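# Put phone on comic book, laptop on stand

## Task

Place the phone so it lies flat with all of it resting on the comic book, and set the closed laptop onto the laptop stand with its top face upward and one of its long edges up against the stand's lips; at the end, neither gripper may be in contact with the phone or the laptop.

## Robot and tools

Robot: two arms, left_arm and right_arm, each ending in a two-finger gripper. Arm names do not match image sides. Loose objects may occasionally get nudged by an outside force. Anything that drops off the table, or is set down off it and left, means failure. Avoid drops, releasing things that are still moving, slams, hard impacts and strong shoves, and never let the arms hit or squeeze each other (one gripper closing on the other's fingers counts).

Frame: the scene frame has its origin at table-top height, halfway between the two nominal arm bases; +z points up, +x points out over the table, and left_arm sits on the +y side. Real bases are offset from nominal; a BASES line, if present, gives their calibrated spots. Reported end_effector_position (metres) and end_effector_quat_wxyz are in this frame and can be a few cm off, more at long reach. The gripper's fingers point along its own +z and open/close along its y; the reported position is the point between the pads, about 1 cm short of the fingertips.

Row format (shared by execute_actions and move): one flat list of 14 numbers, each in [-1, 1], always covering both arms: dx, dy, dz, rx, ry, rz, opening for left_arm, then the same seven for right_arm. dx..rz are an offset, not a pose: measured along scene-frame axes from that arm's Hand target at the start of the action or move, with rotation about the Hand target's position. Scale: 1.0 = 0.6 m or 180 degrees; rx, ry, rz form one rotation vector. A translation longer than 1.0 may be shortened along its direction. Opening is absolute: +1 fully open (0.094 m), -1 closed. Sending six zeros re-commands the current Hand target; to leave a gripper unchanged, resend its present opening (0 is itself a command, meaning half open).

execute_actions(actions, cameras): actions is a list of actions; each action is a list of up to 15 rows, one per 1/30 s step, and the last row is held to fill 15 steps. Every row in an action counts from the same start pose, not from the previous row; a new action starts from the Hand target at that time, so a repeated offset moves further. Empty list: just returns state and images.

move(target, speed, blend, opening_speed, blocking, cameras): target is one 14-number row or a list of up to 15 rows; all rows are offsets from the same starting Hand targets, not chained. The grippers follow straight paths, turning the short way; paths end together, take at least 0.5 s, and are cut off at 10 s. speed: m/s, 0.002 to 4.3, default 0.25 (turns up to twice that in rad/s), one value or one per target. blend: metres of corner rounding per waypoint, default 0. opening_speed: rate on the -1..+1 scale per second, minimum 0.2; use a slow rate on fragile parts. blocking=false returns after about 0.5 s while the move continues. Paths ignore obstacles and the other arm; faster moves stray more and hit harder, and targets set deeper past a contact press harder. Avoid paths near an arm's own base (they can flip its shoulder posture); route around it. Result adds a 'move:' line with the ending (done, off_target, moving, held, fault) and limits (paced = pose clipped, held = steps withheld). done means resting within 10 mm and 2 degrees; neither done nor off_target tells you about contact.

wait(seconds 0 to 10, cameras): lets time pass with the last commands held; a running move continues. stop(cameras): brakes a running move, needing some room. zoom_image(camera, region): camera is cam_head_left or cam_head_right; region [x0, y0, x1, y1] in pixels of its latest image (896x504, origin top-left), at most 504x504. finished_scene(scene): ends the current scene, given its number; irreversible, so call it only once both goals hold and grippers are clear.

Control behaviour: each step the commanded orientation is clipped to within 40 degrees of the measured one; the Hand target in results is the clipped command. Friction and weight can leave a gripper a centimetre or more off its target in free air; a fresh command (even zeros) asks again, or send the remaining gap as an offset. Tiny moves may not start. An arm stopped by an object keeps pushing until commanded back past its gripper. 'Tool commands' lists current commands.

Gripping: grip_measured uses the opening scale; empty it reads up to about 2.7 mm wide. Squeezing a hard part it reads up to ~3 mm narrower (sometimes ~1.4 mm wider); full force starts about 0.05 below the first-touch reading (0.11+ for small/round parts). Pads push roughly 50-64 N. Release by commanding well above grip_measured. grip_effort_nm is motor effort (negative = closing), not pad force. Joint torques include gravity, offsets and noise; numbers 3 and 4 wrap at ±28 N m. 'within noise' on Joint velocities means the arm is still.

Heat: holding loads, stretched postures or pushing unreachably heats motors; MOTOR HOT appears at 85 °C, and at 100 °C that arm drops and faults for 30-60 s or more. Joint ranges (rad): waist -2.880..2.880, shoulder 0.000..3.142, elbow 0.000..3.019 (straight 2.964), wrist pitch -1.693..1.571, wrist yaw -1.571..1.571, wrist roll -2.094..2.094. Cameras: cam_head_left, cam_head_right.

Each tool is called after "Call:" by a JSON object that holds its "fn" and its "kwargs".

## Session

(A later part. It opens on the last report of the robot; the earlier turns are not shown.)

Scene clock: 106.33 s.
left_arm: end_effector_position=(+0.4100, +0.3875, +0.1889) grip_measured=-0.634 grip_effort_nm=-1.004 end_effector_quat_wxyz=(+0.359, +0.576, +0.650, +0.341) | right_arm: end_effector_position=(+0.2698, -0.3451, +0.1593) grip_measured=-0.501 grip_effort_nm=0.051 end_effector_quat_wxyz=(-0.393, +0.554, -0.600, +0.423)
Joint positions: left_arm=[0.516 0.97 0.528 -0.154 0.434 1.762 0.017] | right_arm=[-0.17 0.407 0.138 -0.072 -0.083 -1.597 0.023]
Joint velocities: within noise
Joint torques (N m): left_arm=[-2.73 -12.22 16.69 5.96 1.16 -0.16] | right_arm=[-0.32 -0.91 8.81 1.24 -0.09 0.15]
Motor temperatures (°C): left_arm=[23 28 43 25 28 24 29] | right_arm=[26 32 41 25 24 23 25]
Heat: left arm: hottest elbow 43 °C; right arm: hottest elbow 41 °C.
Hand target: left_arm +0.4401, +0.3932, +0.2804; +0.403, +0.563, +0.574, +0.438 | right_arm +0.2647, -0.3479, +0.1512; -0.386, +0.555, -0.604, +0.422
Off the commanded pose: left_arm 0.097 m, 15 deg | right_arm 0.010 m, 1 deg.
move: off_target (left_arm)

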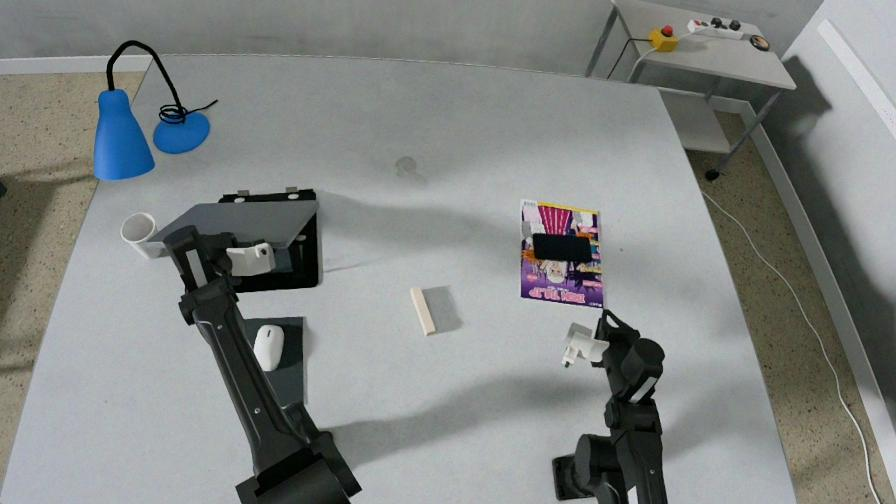

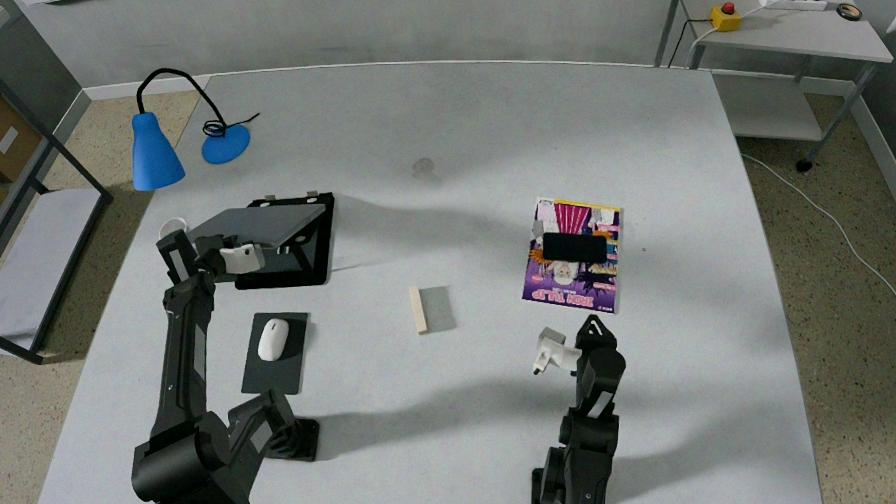

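Call:
{"fn": "move", "kwargs": {"target": [[0.062,-0.008,-0.02,0,0,0.012,-1,0,0,0,0,0,0,-0.5],[0.062,-0.008,-0.08,0,0,0.012,-1,0,0,0,0,0,0,-0.5]], "speed": 0.09}}

Call:
{"fn": "zoom_image", "kwargs": {"camera": "cam_head_left", "region": [130, 150, 330, 300]}}

Call:
{"fn": "zoom_image", "kwargs": {"camera": "cam_head_right", "region": [150, 150, 350, 300]}}

Scene clock: 112.63 s.
left_arm: end_effector_position=(+0.4475, +0.3835, +0.1568) grip_measured=-0.634 grip_effort_nm=-1.009 end_effector_quat_wxyz=(+0.351, +0.575, +0.642, +0.366) | right_arm: end_effector_position=(+0.2698, -0.3451, +0.1593) grip_measured=-0.501 grip_effort_nm=0.056 end_effector_quat_wxyz=(-0.393, +0.554, -0.600, +0.423)
Joint positions: left_arm=[0.423 1.136 0.508 0.089 0.326 1.726 0.017] | right_arm=[-0.17 0.407 0.138 -0.072 -0.083 -1.597 0.023]
Joint velocities: within noise
Joint torques (N m): left_arm=[-2.55 -12.28 14.38 5.75 0.57 -0.21] | right_arm=[-0.38 -0.85 8.81 1.2 -0.09 0.15]
Motor temperatures (°C): left_arm=[23 27 44 25 28 24 29] | right_arm=[26 32 41 25 24 23 25]
Heat: left arm: hottest elbow 44 °C; right arm: hottest elbow 41 °C.
Hand target: left_arm +0.4773, +0.3883, +0.2323; +0.395, +0.552, +0.584, +0.445 | right_arm +0.2647, -0.3479, +0.1512; -0.386, +0.555, -0.604, +0.422
Off the commanded pose: left_arm 0.081 m, 13 deg | right_arm 0.010 m, 1 deg.
move: off_target (left_arm)

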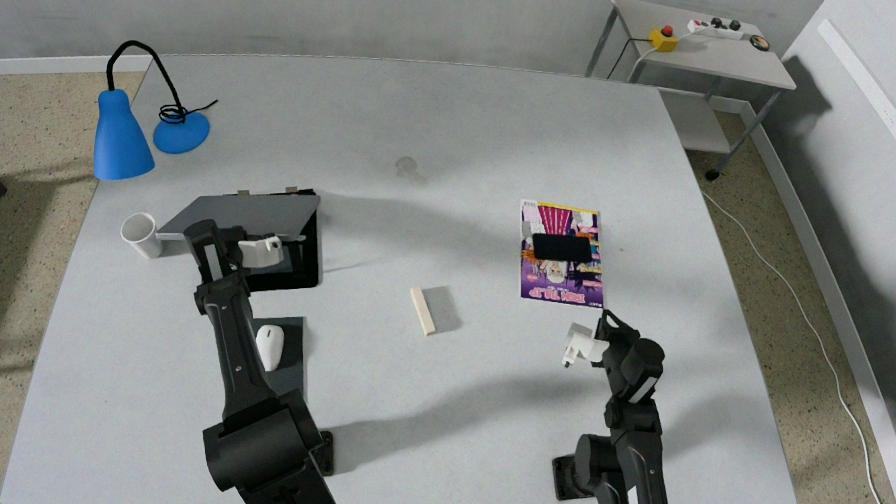

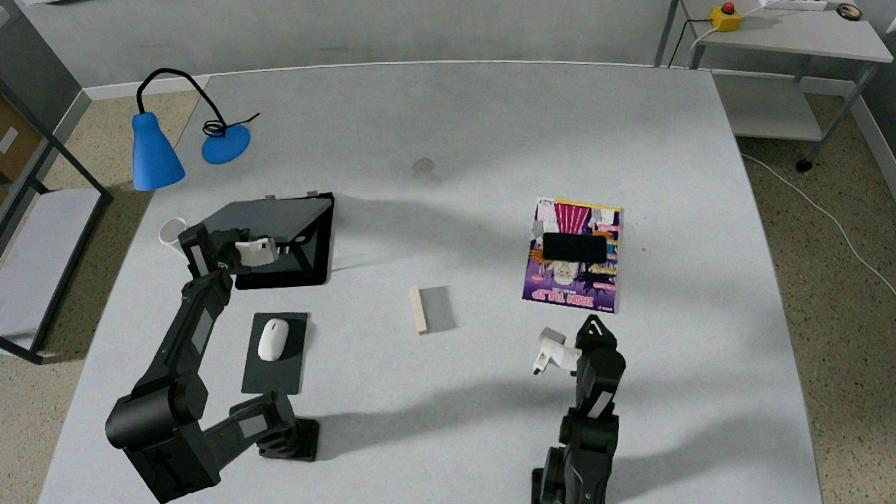

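Scaled by 2.520.

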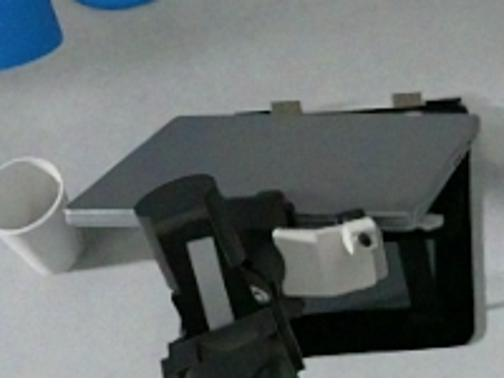

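Scaled by 2.520.

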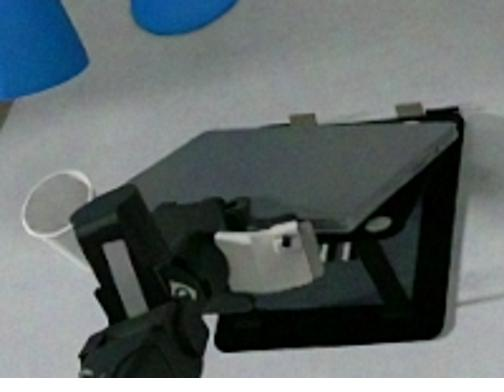

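Call:
{"fn": "move", "kwargs": {"target": [[0,-0.035,0,0,0,0.018,-1,0,0,0,0,0,0,-0.5],[0,-0.035,-0.05,0,0,0.018,-1,0,0,0,0,0,0,-0.5]], "speed": 0.08}}

Call:
{"fn": "zoom_image", "kwargs": {"camera": "cam_head_left", "region": [130, 150, 330, 300]}}

Call:
{"fn": "zoom_image", "kwargs": {"camera": "cam_head_right", "region": [150, 150, 350, 300]}}

Scene clock: 117.23 s.
left_arm: end_effector_position=(+0.4567, +0.3698, +0.1561) grip_measured=-0.634 grip_effort_nm=-1.009 end_effector_quat_wxyz=(+0.347, +0.550, +0.641, +0.407) | right_arm: end_effector_position=(+0.2698, -0.3451, +0.1593) grip_measured=-0.501 grip_effort_nm=0.056 end_effector_quat_wxyz=(-0.393, +0.554, -0.600, +0.423)
Joint positions: left_arm=[0.335 1.15 0.464 0.234 0.188 1.663 0.017] | right_arm=[-0.17 0.407 0.138 -0.072 -0.083 -1.597 0.023]
Joint velocities: within noise
Joint torques (N m): left_arm=[-2.9 -10.17 11.96 5.14 0.23 -0.12] | right_arm=[-0.32 -0.85 8.8 1.22 -0.09 0.15]
Motor temperatures (°C): left_arm=[23 27 43 25 28 24 29] | right_arm=[26 32 41 25 24 23 25]
Heat: left arm: hottest elbow 43 °C; right arm: hottest elbow 41 °C.
Hand target: left_arm +0.4773, +0.3674, +0.2025; +0.382, +0.535, +0.600, +0.456 | right_arm +0.2647, -0.3479, +0.1512; -0.386, +0.555, -0.604, +0.422
Off the commanded pose: left_arm 0.051 m, 9 deg | right_arm 0.010 m, 1 deg.
move: off_target (left_arm)

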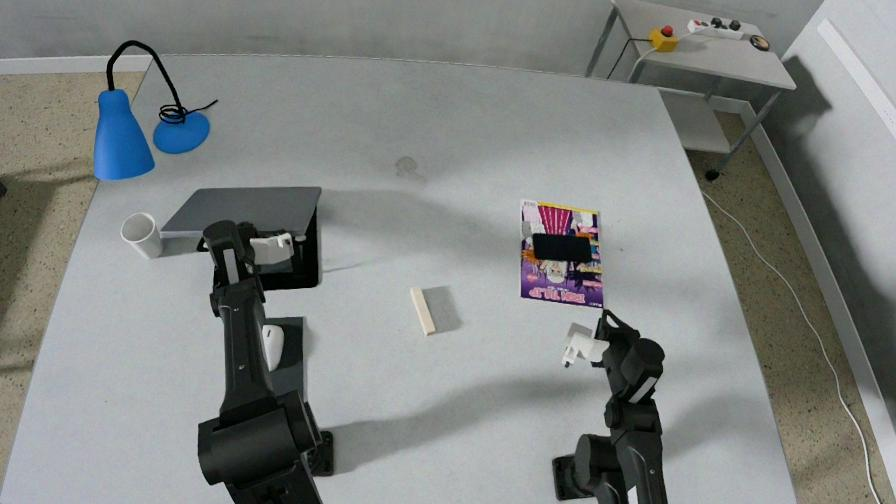

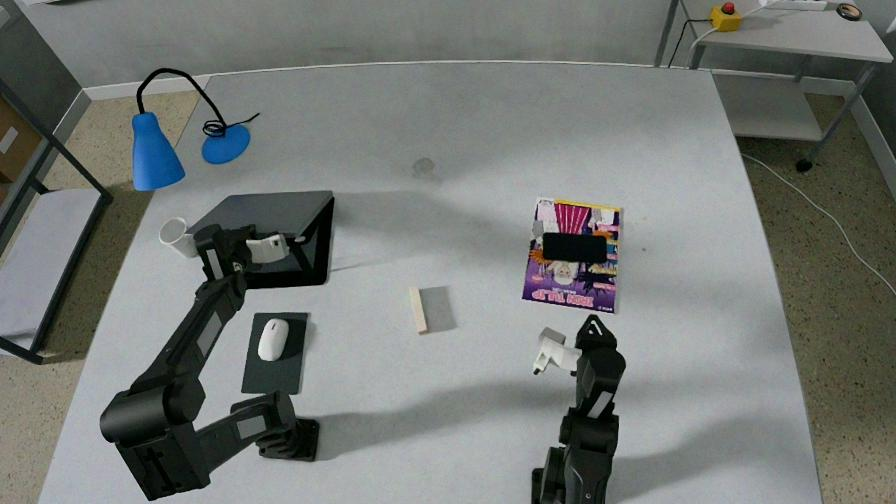

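Scaled by 2.520.

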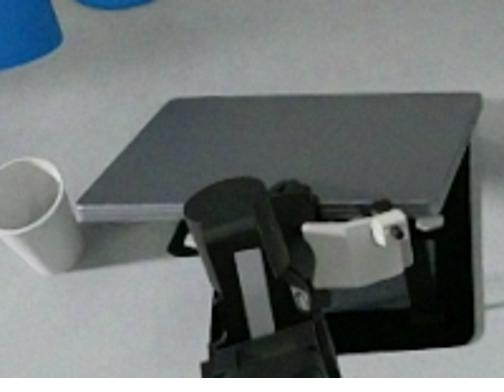

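Scaled by 2.520.

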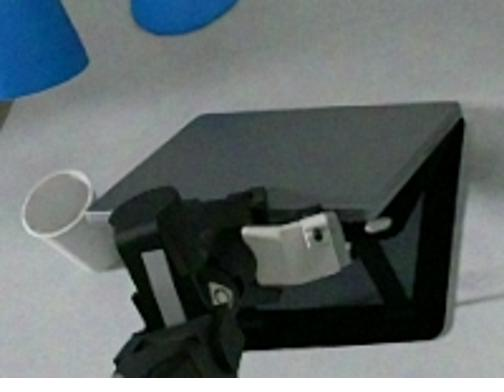

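Call:
{"fn": "move", "kwargs": {"target": [[0,-0.0,0.04,0,0,0,-1,0,0,0,0,0,0,-0.5],[-0.055,-0.008,0.04,0,0.035,0.005,-1,0,0,0,0,0,0,-0.5]], "speed": 0.1}}

Call:
{"fn": "zoom_image", "kwargs": {"camera": "cam_head_left", "region": [130, 150, 330, 300]}}

Call:
{"fn": "zoom_image", "kwargs": {"camera": "cam_head_right", "region": [150, 150, 350, 300]}}

Scene clock: 122.53 s.
left_arm: end_effector_position=(+0.4251, +0.3600, +0.1604) grip_measured=-0.634 grip_effort_nm=-1.009 end_effector_quat_wxyz=(+0.312, +0.570, +0.661, +0.376) | right_arm: end_effector_position=(+0.2698, -0.3451, +0.1593) grip_measured=-0.501 grip_effort_nm=0.056 end_effector_quat_wxyz=(-0.393, +0.554, -0.600, +0.423)
Joint positions: left_arm=[0.33 1.007 0.464 -0.016 0.164 1.692 0.017] | right_arm=[-0.17 0.407 0.138 -0.072 -0.083 -1.597 0.023]
Joint velocities: within noise
Joint torques (N m): left_arm=[-1.44 -12.16 15.72 2.56 0.22 -0.07] | right_arm=[-0.44 -0.97 8.81 1.21 -0.08 0.15]
Motor temperatures (°C): left_arm=[23 27 42 25 28 24 29] | right_arm=[26 32 41 25 24 23 25]
Heat: left arm: hottest elbow 42 °C; right arm: hottest elbow 41 °C.
Hand target: left_arm +0.4444, +0.3626, +0.2266; +0.345, +0.555, +0.624, +0.429 | right_arm +0.2647, -0.3479, +0.1512; -0.386, +0.555, -0.604, +0.422
Off the commanded pose: left_arm 0.069 m, 9 deg | right_arm 0.010 m, 1 deg.
move: off_target (left_arm)

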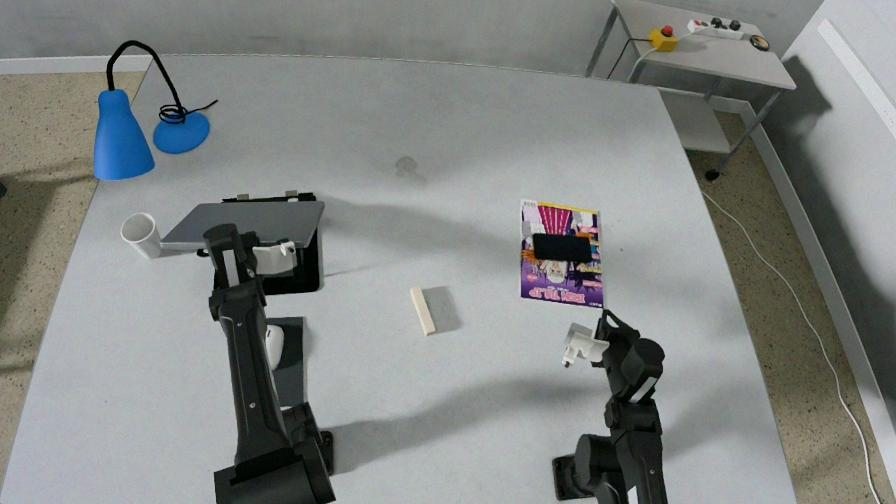

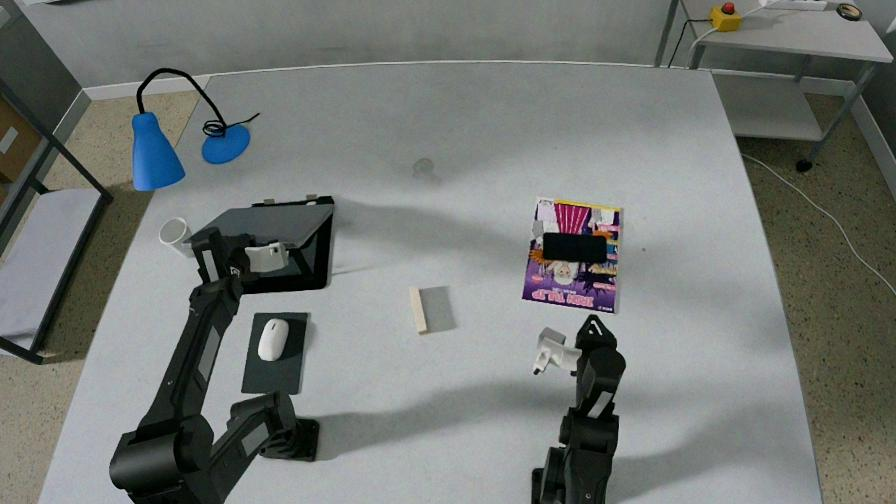

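Scaled by 2.520.

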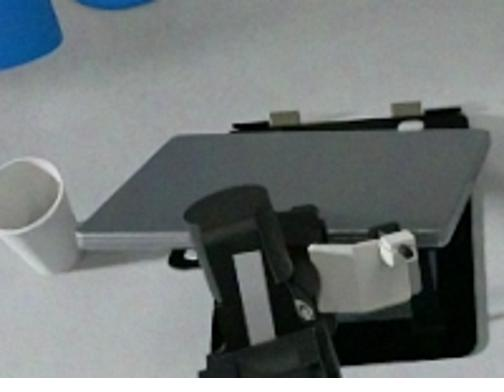

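Scaled by 2.520.

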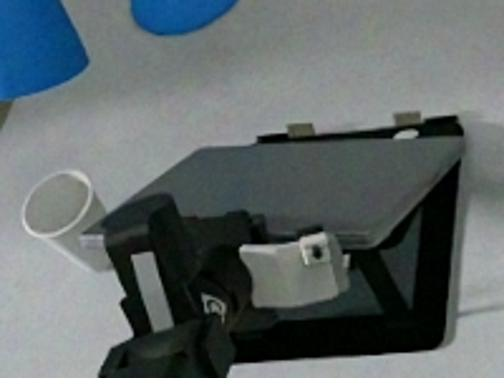

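Call:
{"fn": "move", "kwargs": {"target": [[0.025,-0.022,0,0,0.0,0.016,-1,0,0,0,0,0,0,-0.5],[0.02,-0.022,-0.09,0,-0.015,0.016,-1,0,0,0,0,0,0,-0.5]], "speed": 0.07}}

Call:
{"fn": "zoom_image", "kwargs": {"camera": "cam_head_left", "region": [130, 150, 330, 300]}}

Call:
{"fn": "zoom_image", "kwargs": {"camera": "cam_head_right", "region": [150, 150, 350, 300]}}

Scene clock: 129.33 s.
left_arm: end_effector_position=(+0.4459, +0.3524, +0.1546) grip_measured=-0.635 grip_effort_nm=-1.009 end_effector_quat_wxyz=(+0.332, +0.531, +0.654, +0.424) | right_arm: end_effector_position=(+0.2698, -0.3451, +0.1593) grip_measured=-0.501 grip_effort_nm=0.056 end_effector_quat_wxyz=(-0.393, +0.554, -0.600, +0.423)
Joint positions: left_arm=[0.25 1.097 0.416 0.247 0.048 1.611 0.017] | right_arm=[-0.17 0.407 0.138 -0.072 -0.083 -1.597 0.023]
Joint velocities: within noise
Joint torques (N m): left_arm=[-2.55 -7 10.14 4.22 0.02 0.12] | right_arm=[-0.38 -0.91 8.83 1.22 -0.08 0.15]
Motor temperatures (°C): left_arm=[23 27 42 25 27 24 29] | right_arm=[26 31 42 25 24 23 25]
Heat: left arm: hottest elbow 42 °C; right arm: hottest elbow 42 °C.
Hand target: left_arm +0.4563, +0.3495, +0.1724; +0.349, +0.528, +0.629, +0.451 | right_arm +0.2647, -0.3479, +0.1512; -0.386, +0.555, -0.604, +0.422
Off the commanded pose: left_arm 0.021 m, 5 deg | right_arm 0.010 m, 1 deg.
move: off_target (left_arm)

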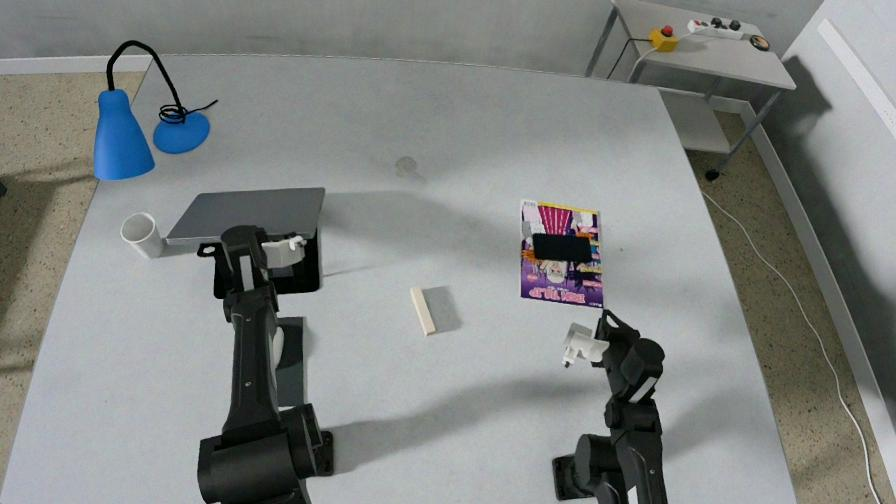

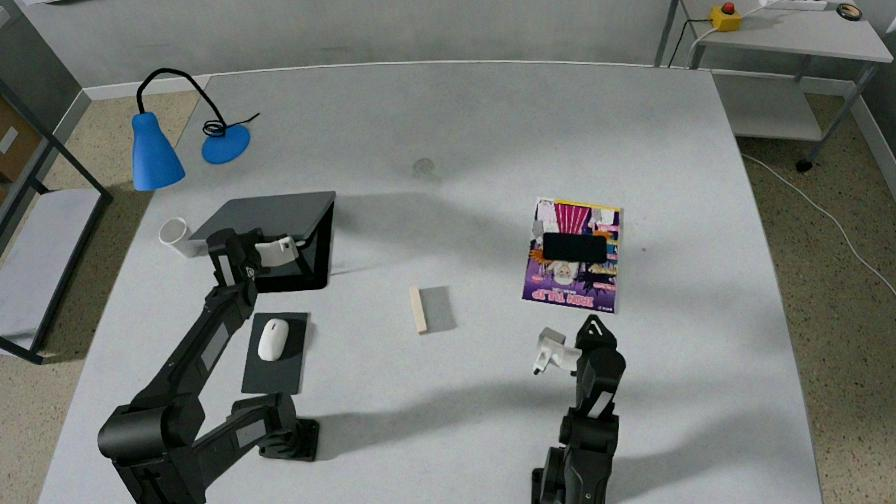

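Scaled by 2.520.

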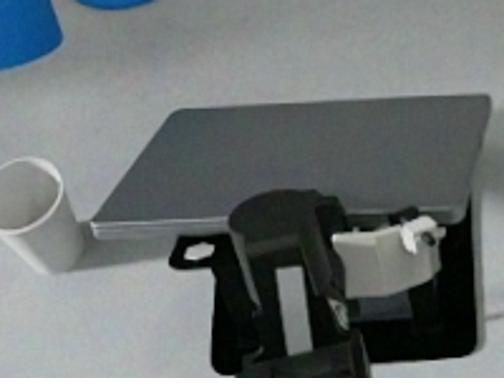

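Scaled by 2.520.

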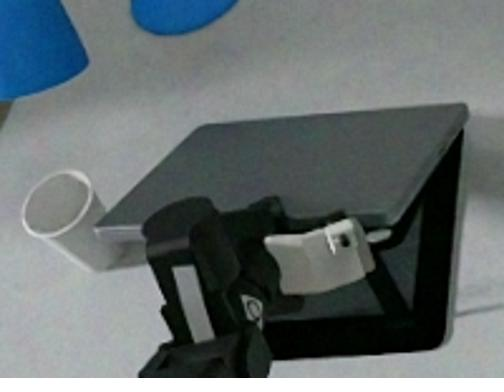

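Call:
{"fn": "move", "kwargs": {"target": [[-0.005,0.0,0.03,0,0.02,0,-1,0,0,0,0,0,0,-0.5],[-0.04,0.0,0.0,0,0.025,0.0,-1,0,0,0,0,0,0,-0.5]], "speed": 0.08}}

Call:
{"fn": "zoom_image", "kwargs": {"camera": "cam_head_left", "region": [130, 150, 330, 300]}}

Call:
{"fn": "zoom_image", "kwargs": {"camera": "cam_head_right", "region": [150, 150, 350, 300]}}

Scene clock: 134.50 s.
left_arm: end_effector_position=(+0.4348, +0.3488, +0.1528) grip_measured=-0.635 grip_effort_nm=-1.009 end_effector_quat_wxyz=(+0.314, +0.546, +0.663, +0.405) | right_arm: end_effector_position=(+0.2698, -0.3451, +0.1593) grip_measured=-0.501 grip_effort_nm=0.056 end_effector_quat_wxyz=(-0.393, +0.554, -0.600, +0.423)
Joint positions: left_arm=[0.249 1.047 0.425 0.126 0.049 1.626 0.017] | right_arm=[-0.17 0.407 0.138 -0.072 -0.083 -1.597 0.023]
Joint velocities: within noise
Joint torques (N m): left_arm=[-1.08 -10.75 9.11 2.48 0.29 0.19] | right_arm=[-0.38 -0.85 8.79 1.2 -0.09 0.16]
Motor temperatures (°C): left_arm=[23 27 42 25 27 24 29] | right_arm=[26 31 42 25 24 23 25]
Heat: left arm: hottest elbow 42 °C; right arm: hottest elbow 42 °C.
Hand target: left_arm +0.4324, +0.3494, +0.1724; +0.324, +0.546, +0.642, +0.430 | right_arm +0.2647, -0.3479, +0.1512; -0.386, +0.555, -0.604, +0.422
Off the commanded pose: left_arm 0.020 m, 4 deg | right_arm 0.010 m, 1 deg.
move: off_target (left_arm)

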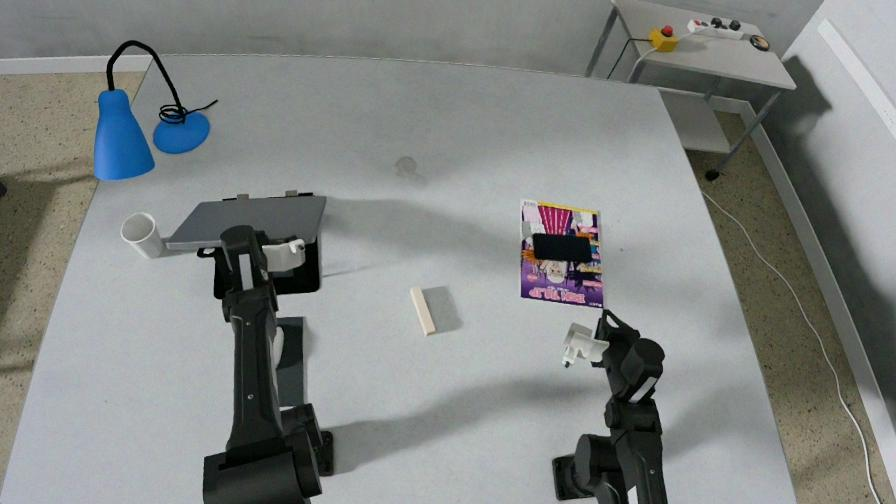

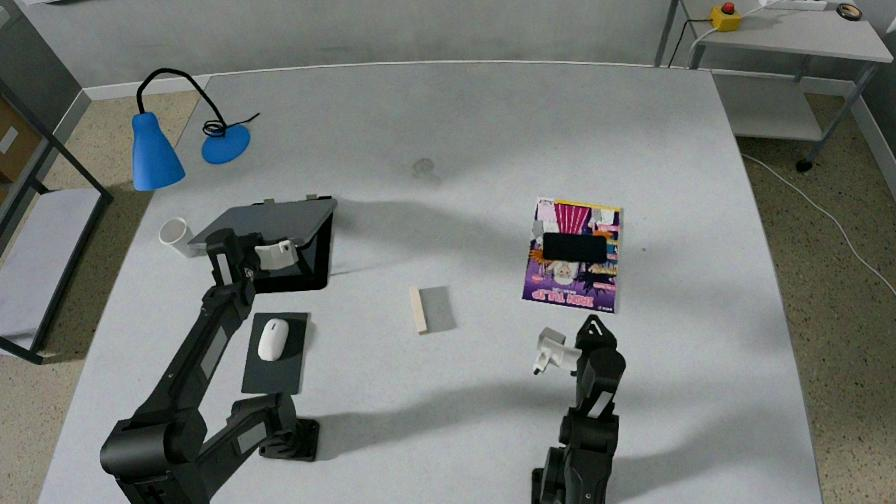

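Scaled by 2.520.

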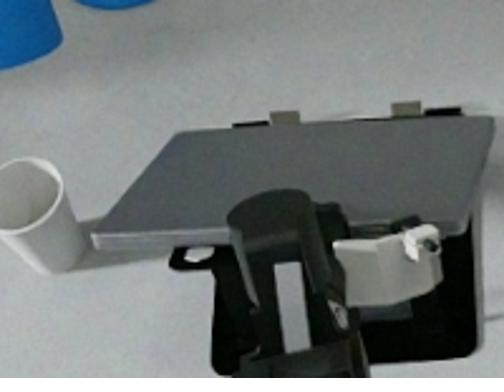

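Scaled by 2.520.

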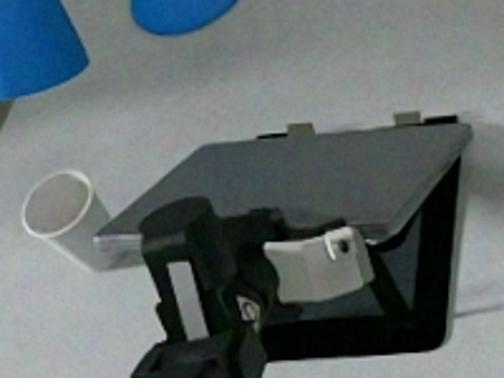

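Call:
{"fn": "move", "kwargs": {"target": [0,0,0,0,0,0,-0.35,0,0,0,0,0,0,-0.5], "opening_speed": 0.25, "cameras": []}}

Call:
{"fn": "move", "kwargs": {"target": [[-0.17,-0.04,0.09,0,0,0,-0.35,0,0,0,0,0,0,-0.5],[-0.22,-0.08,0.17,0,0,0,-0.35,0,0,0,0,0,0,-0.5]], "speed": 0.1}}

Call:
{"fn": "zoom_image", "kwargs": {"camera": "cam_head_left", "region": [130, 150, 330, 300]}}

Call:
{"fn": "zoom_image", "kwargs": {"camera": "cam_head_right", "region": [150, 150, 350, 300]}}

Scene clock: 140.73 s.
left_arm: end_effector_position=(+0.4330, +0.3475, +0.1604) grip_measured=-0.353 grip_effort_nm=0.134 end_effector_quat_wxyz=(+0.318, +0.548, +0.655, +0.413) | right_arm: end_effector_position=(+0.2698, -0.3451, +0.1593) grip_measured=-0.501 grip_effort_nm=0.056 end_effector_quat_wxyz=(-0.393, +0.554, -0.600, +0.423)
Joint positions: left_arm=[0.249 1.022 0.421 0.126 0.053 1.64 0.03] | right_arm=[-0.17 0.407 0.138 -0.072 -0.083 -1.597 0.023]
Joint velocities: within noise
Joint torques (N m): left_arm=[-1.55 -7.94 9.47 2.44 0.21 0.13] | right_arm=[-0.26 -0.91 8.83 1.21 -0.09 0.15]
Motor temperatures (°C): left_arm=[23 27 41 25 27 24 29] | right_arm=[26 31 42 25 24 23 25]
Heat: left arm: hottest elbow 41 °C; right arm: hottest elbow 42 °C.
Hand target: left_arm +0.4324, +0.3494, +0.1724; +0.324, +0.546, +0.643, +0.430 | right_arm +0.2647, -0.3479, +0.1512; -0.386, +0.555, -0.604, +0.422
Off the commanded pose: left_arm 0.012 m, 2 deg | right_arm 0.010 m, 1 deg.
move: off_target (left_arm)
No camera images: "cameras" was empty.

Scene clock: 143.37 s.
left_arm: end_effector_position=(+0.2959, +0.3044, +0.2263) grip_measured=-0.352 grip_effort_nm=0.110 end_effector_quat_wxyz=(+0.300, +0.558, +0.659, +0.405) | right_arm: end_effector_position=(+0.2698, -0.3451, +0.1593) grip_measured=-0.501 grip_effort_nm=0.056 end_effector_quat_wxyz=(-0.393, +0.554, -0.600, +0.423)
Joint positions: left_arm=[0.2 0.291 0.404 -0.627 -0.002 1.637 0.03] | right_arm=[-0.17 0.407 0.138 -0.072 -0.083 -1.597 0.023]
Joint velocities: within noise
Joint torques (N m): left_arm=[-2.32 -0.32 18.73 1.54 -0.08 -0.1] | right_arm=[-0.38 -0.91 8.81 1.22 -0.08 0.16]
Motor temperatures (°C): left_arm=[23 27 41 25 27 24 29] | right_arm=[26 31 42 25 24 23 25]
Heat: left arm: hottest elbow 41 °C; right arm: hottest elbow 42 °C.
Hand target: left_arm +0.3003, +0.3014, +0.2743; +0.324, +0.546, +0.642, +0.430 | right_arm +0.2647, -0.3479, +0.1512; -0.386, +0.555, -0.604, +0.422
Off the commanded pose: left_arm 0.048 m, 5 deg | right_arm 0.010 m, 1 deg.
move: off_target (left_arm)

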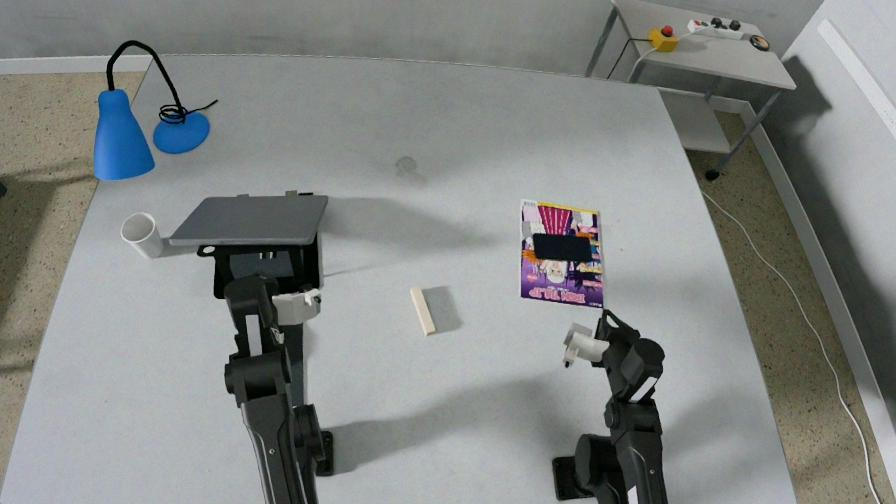

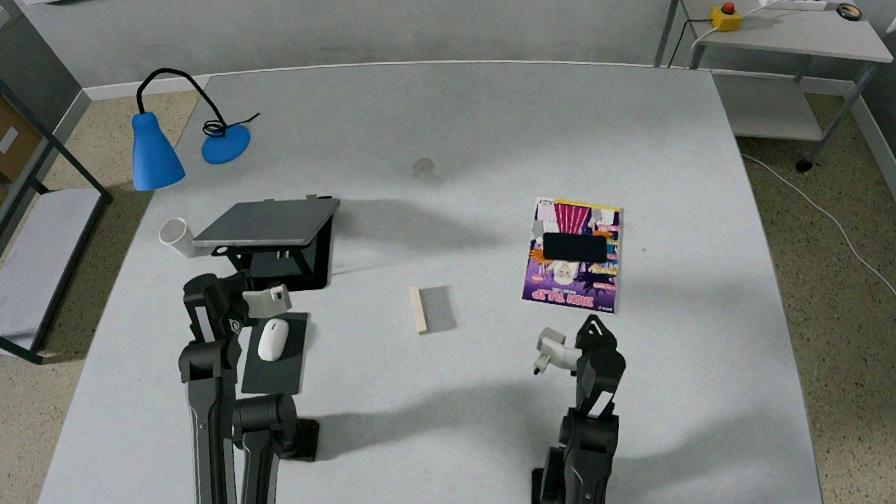

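Scaled by 2.520.

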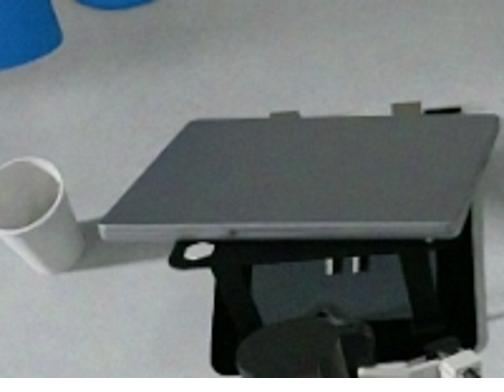

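Scaled by 2.520.

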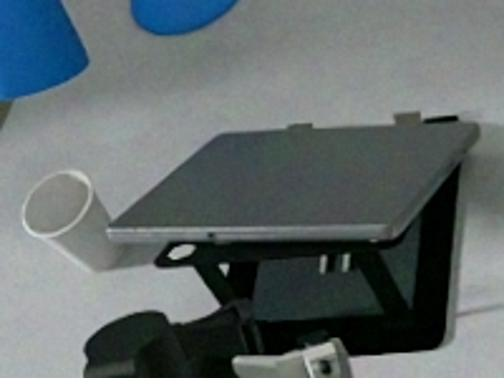

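Call:
{"fn": "move", "kwargs": {"target": [[0,0,0,0,0,0,-1,0,0,0,0,0,0,-0.5],[0.115,0.025,-0.13,0,0,0,-1,0,0,0,0,0,0,-0.5],[0.195,0.03,-0.175,0,0,0,-1,0,0,0,0,0,0,-0.5]], "speed": [0.1,0.15,0.05]}}

Call:
{"fn": "zoom_image", "kwargs": {"camera": "cam_head_left", "region": [130, 150, 330, 300]}}

Call:
{"fn": "zoom_image", "kwargs": {"camera": "cam_head_right", "region": [150, 150, 350, 300]}}

Scene clock: 155.60 s.
left_arm: end_effector_position=(+0.4076, +0.3228, +0.1581) grip_measured=-0.981 grip_effort_nm=-1.004 end_effector_quat_wxyz=(+0.311, +0.551, +0.649, +0.423) | right_arm: end_effector_position=(+0.2698, -0.3451, +0.1593) grip_measured=-0.501 grip_effort_nm=0.056 end_effector_quat_wxyz=(-0.393, +0.554, -0.600, +0.423)
Joint positions: left_arm=[0.167 0.904 0.349 0.09 -0.033 1.623 0.001] | right_arm=[-0.17 0.407 0.138 -0.072 -0.083 -1.597 0.023]
Joint velocities: within noise
Joint torques (N m): left_arm=[-2.9 -3.96 11.9 2.52 -0.15 -0.16] | right_arm=[-0.38 -0.91 8.8 1.21 -0.08 0.15]
Motor temperatures (°C): left_arm=[23 27 44 24 27 24 28] | right_arm=[26 31 42 25 24 23 25]
Heat: left arm: hottest elbow 44 °C; right arm: hottest elbow 42 °C.
Hand target: left_arm +0.4173, +0.3194, +0.1694; +0.324, +0.546, +0.642, +0.430 | right_arm +0.2647, -0.3479, +0.1512; -0.386, +0.555, -0.604, +0.422
Off the commanded pose: left_arm 0.015 m, 2 deg | right_arm 0.010 m, 1 deg.
move: off_target (left_arm)

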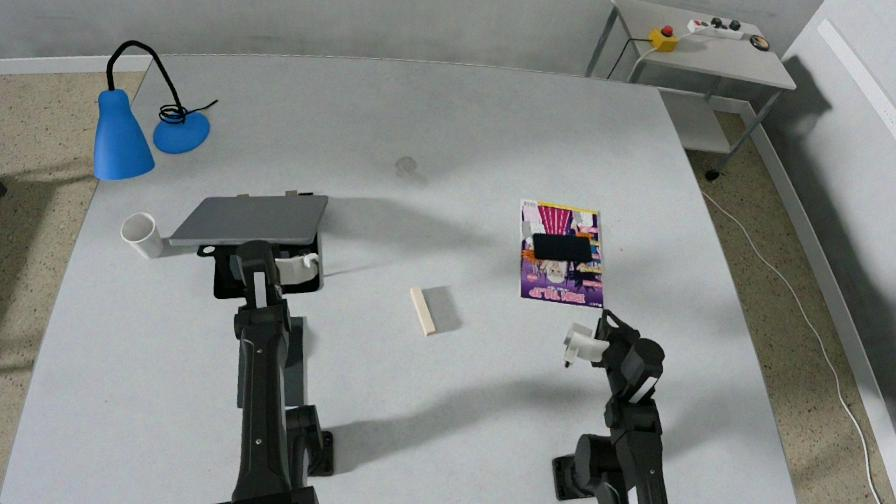

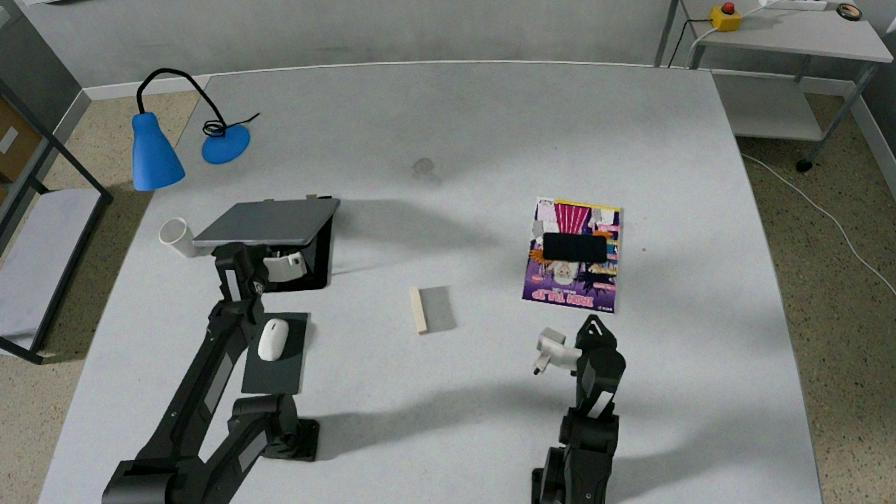

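Scaled by 2.520.

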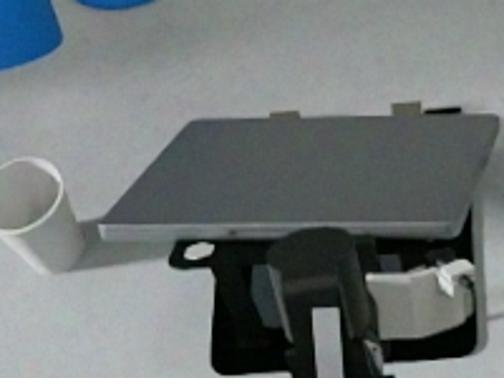

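Scaled by 2.520.

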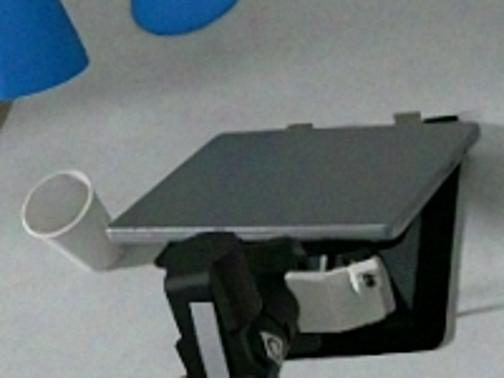

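Call:
{"fn": "move", "kwargs": {"target": [[-0.04,0,0.03,0,0,0,-1,0,0,0,0,0,0,-0.5],[0.035,0,0.0,0,0,0,-1,0,0,0,0,0,0,-0.5],[0.055,0,-0.008,0,0,0,-1,0,0,0,0,0,0,-0.5]], "speed": 0.06}}

Call:
{"fn": "zoom_image", "kwargs": {"camera": "cam_head_left", "region": [130, 150, 330, 300]}}

Call:
{"fn": "zoom_image", "kwargs": {"camera": "cam_head_right", "region": [150, 150, 350, 300]}}

Scene clock: 161.47 s.
left_arm: end_effector_position=(+0.4297, +0.3220, +0.1475) grip_measured=-0.981 grip_effort_nm=-0.994 end_effector_quat_wxyz=(+0.311, +0.549, +0.651, +0.422) | right_arm: end_effector_position=(+0.2698, -0.3451, +0.1593) grip_measured=-0.501 grip_effort_nm=0.051 end_effector_quat_wxyz=(-0.393, +0.554, -0.600, +0.423)
Joint positions: left_arm=[0.146 1.025 0.375 0.183 -0.054 1.608 0.001] | right_arm=[-0.17 0.407 0.138 -0.072 -0.083 -1.597 0.023]
Joint velocities: within noise
Joint torques (N m): left_arm=[-2.61 -4.13 14.16 1.94 -0.07 -0.11] | right_arm=[-0.38 -0.91 8.83 1.21 -0.08 0.15]
Motor temperatures (°C): left_arm=[23 27 44 24 27 24 29] | right_arm=[26 31 42 25 24 23 25]
Heat: left arm: hottest elbow 44 °C; right arm: hottest elbow 42 °C.
Hand target: left_arm +0.4503, +0.3194, +0.1645; +0.324, +0.546, +0.643, +0.430 | right_arm +0.2647, -0.3479, +0.1512; -0.386, +0.555, -0.604, +0.422
Off the commanded pose: left_arm 0.027 m, 2 deg | right_arm 0.010 m, 1 deg.
move: off_target (left_arm)

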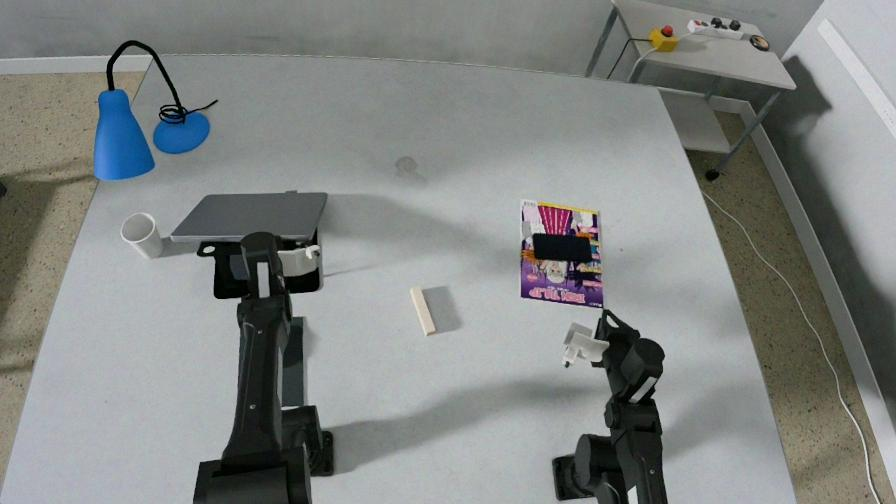

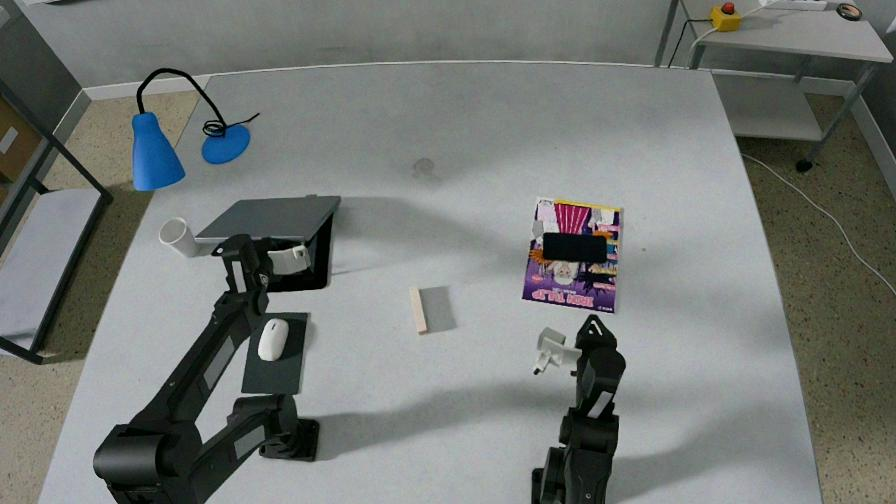

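Scaled by 2.520.

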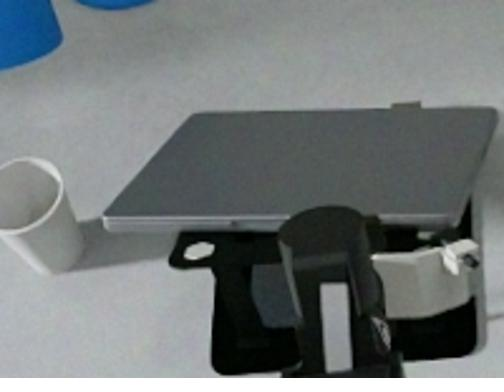

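Scaled by 2.520.

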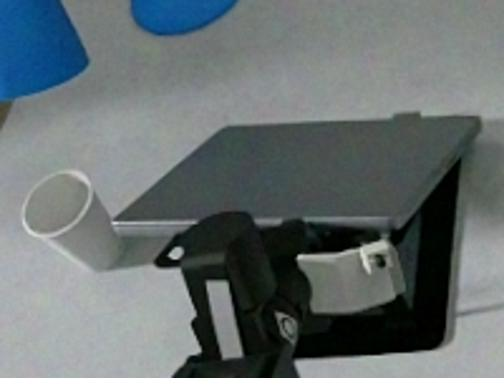

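Call:
{"fn": "move", "kwargs": {"target": [[-0.05,0,0.035,0,0,0,-1,0,0,0,0,0,0,-0.5],[-0.05,-0.12,0.035,0,0,0,-1,0,0,0,0,0,0,-0.5],[0.0,-0.12,0.005,0,0,0,-1,0,0,0,0,0,0,-0.5],[0.025,-0.12,-0.008,0,0,0,-1,0,0,0,0,0,0,-0.5]], "speed": [0.08,0.15,0.08,0.05]}}

Call:
{"fn": "zoom_image", "kwargs": {"camera": "cam_head_left", "region": [130, 150, 330, 300]}}

Call:
{"fn": "zoom_image", "kwargs": {"camera": "cam_head_right", "region": [150, 150, 350, 300]}}

Scene clock: 167.63 s.
left_arm: end_effector_position=(+0.4436, +0.2482, +0.1448) grip_measured=-0.981 grip_effort_nm=-0.994 end_effector_quat_wxyz=(+0.314, +0.555, +0.644, +0.423) | right_arm: end_effector_position=(+0.2698, -0.3451, +0.1593) grip_measured=-0.501 grip_effort_nm=0.056 end_effector_quat_wxyz=(-0.393, +0.554, -0.600, +0.423)
Joint positions: left_arm=[-0.134 1.075 0.395 0.197 -0.29 1.494 0.001] | right_arm=[-0.17 0.407 0.138 -0.072 -0.083 -1.597 0.023]
Joint velocities: within noise
Joint torques (N m): left_arm=[-1.32 -3.43 14.52 2.1 -0.21 -0.12] | right_arm=[-0.38 -0.91 8.83 1.24 -0.08 0.15]
Motor temperatures (°C): left_arm=[23 26 44 24 27 24 29] | right_arm=[26 31 42 25 24 23 25]
Heat: left arm: hottest elbow 44 °C; right arm: hottest elbow 42 °C.
Hand target: left_arm +0.4653, +0.2474, +0.1598; +0.324, +0.546, +0.642, +0.430 | right_arm +0.2647, -0.3479, +0.1512; -0.386, +0.555, -0.604, +0.422
Off the commanded pose: left_arm 0.026 m, 2 deg | right_arm 0.010 m, 1 deg.
move: off_target (left_arm)

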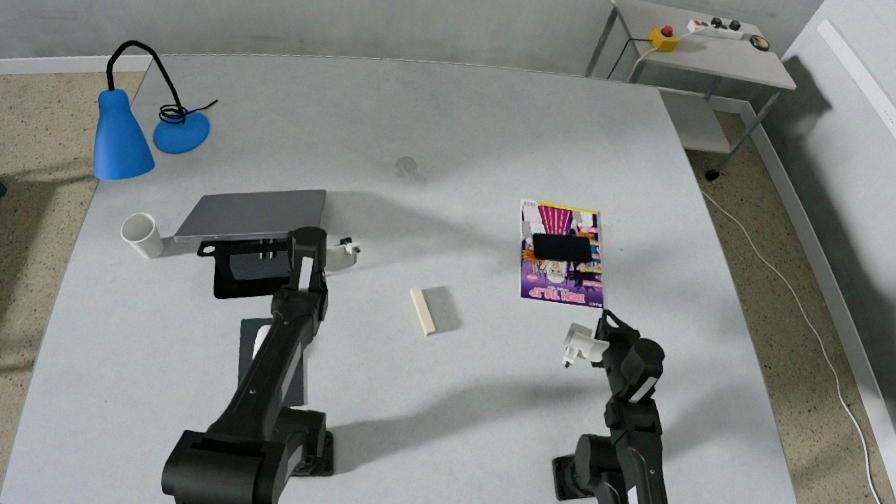

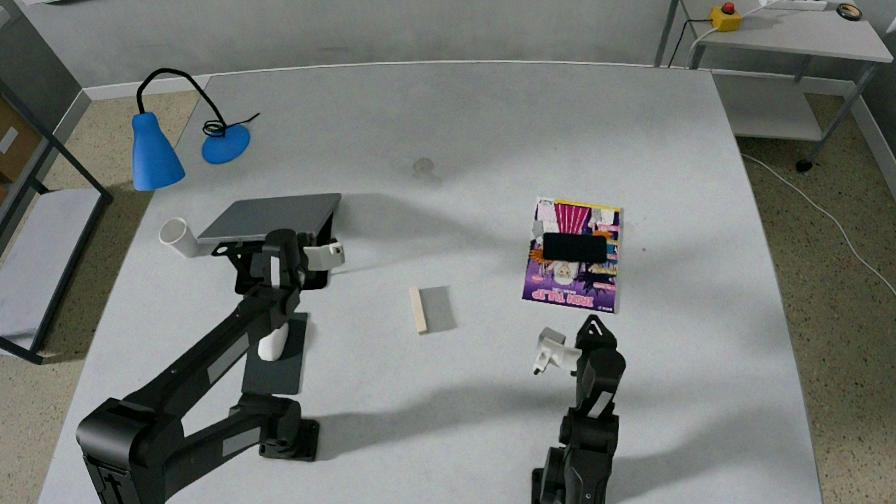

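Scaled by 2.520.

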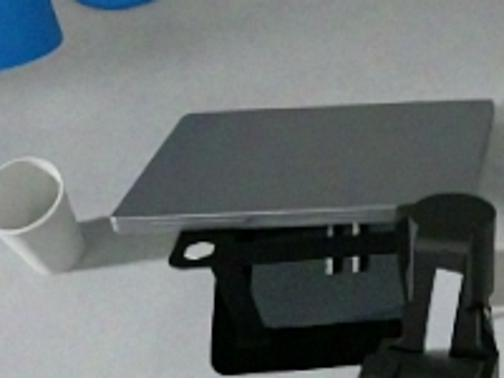

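Scaled by 2.520.

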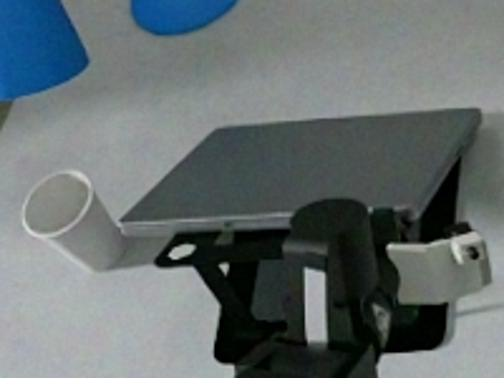

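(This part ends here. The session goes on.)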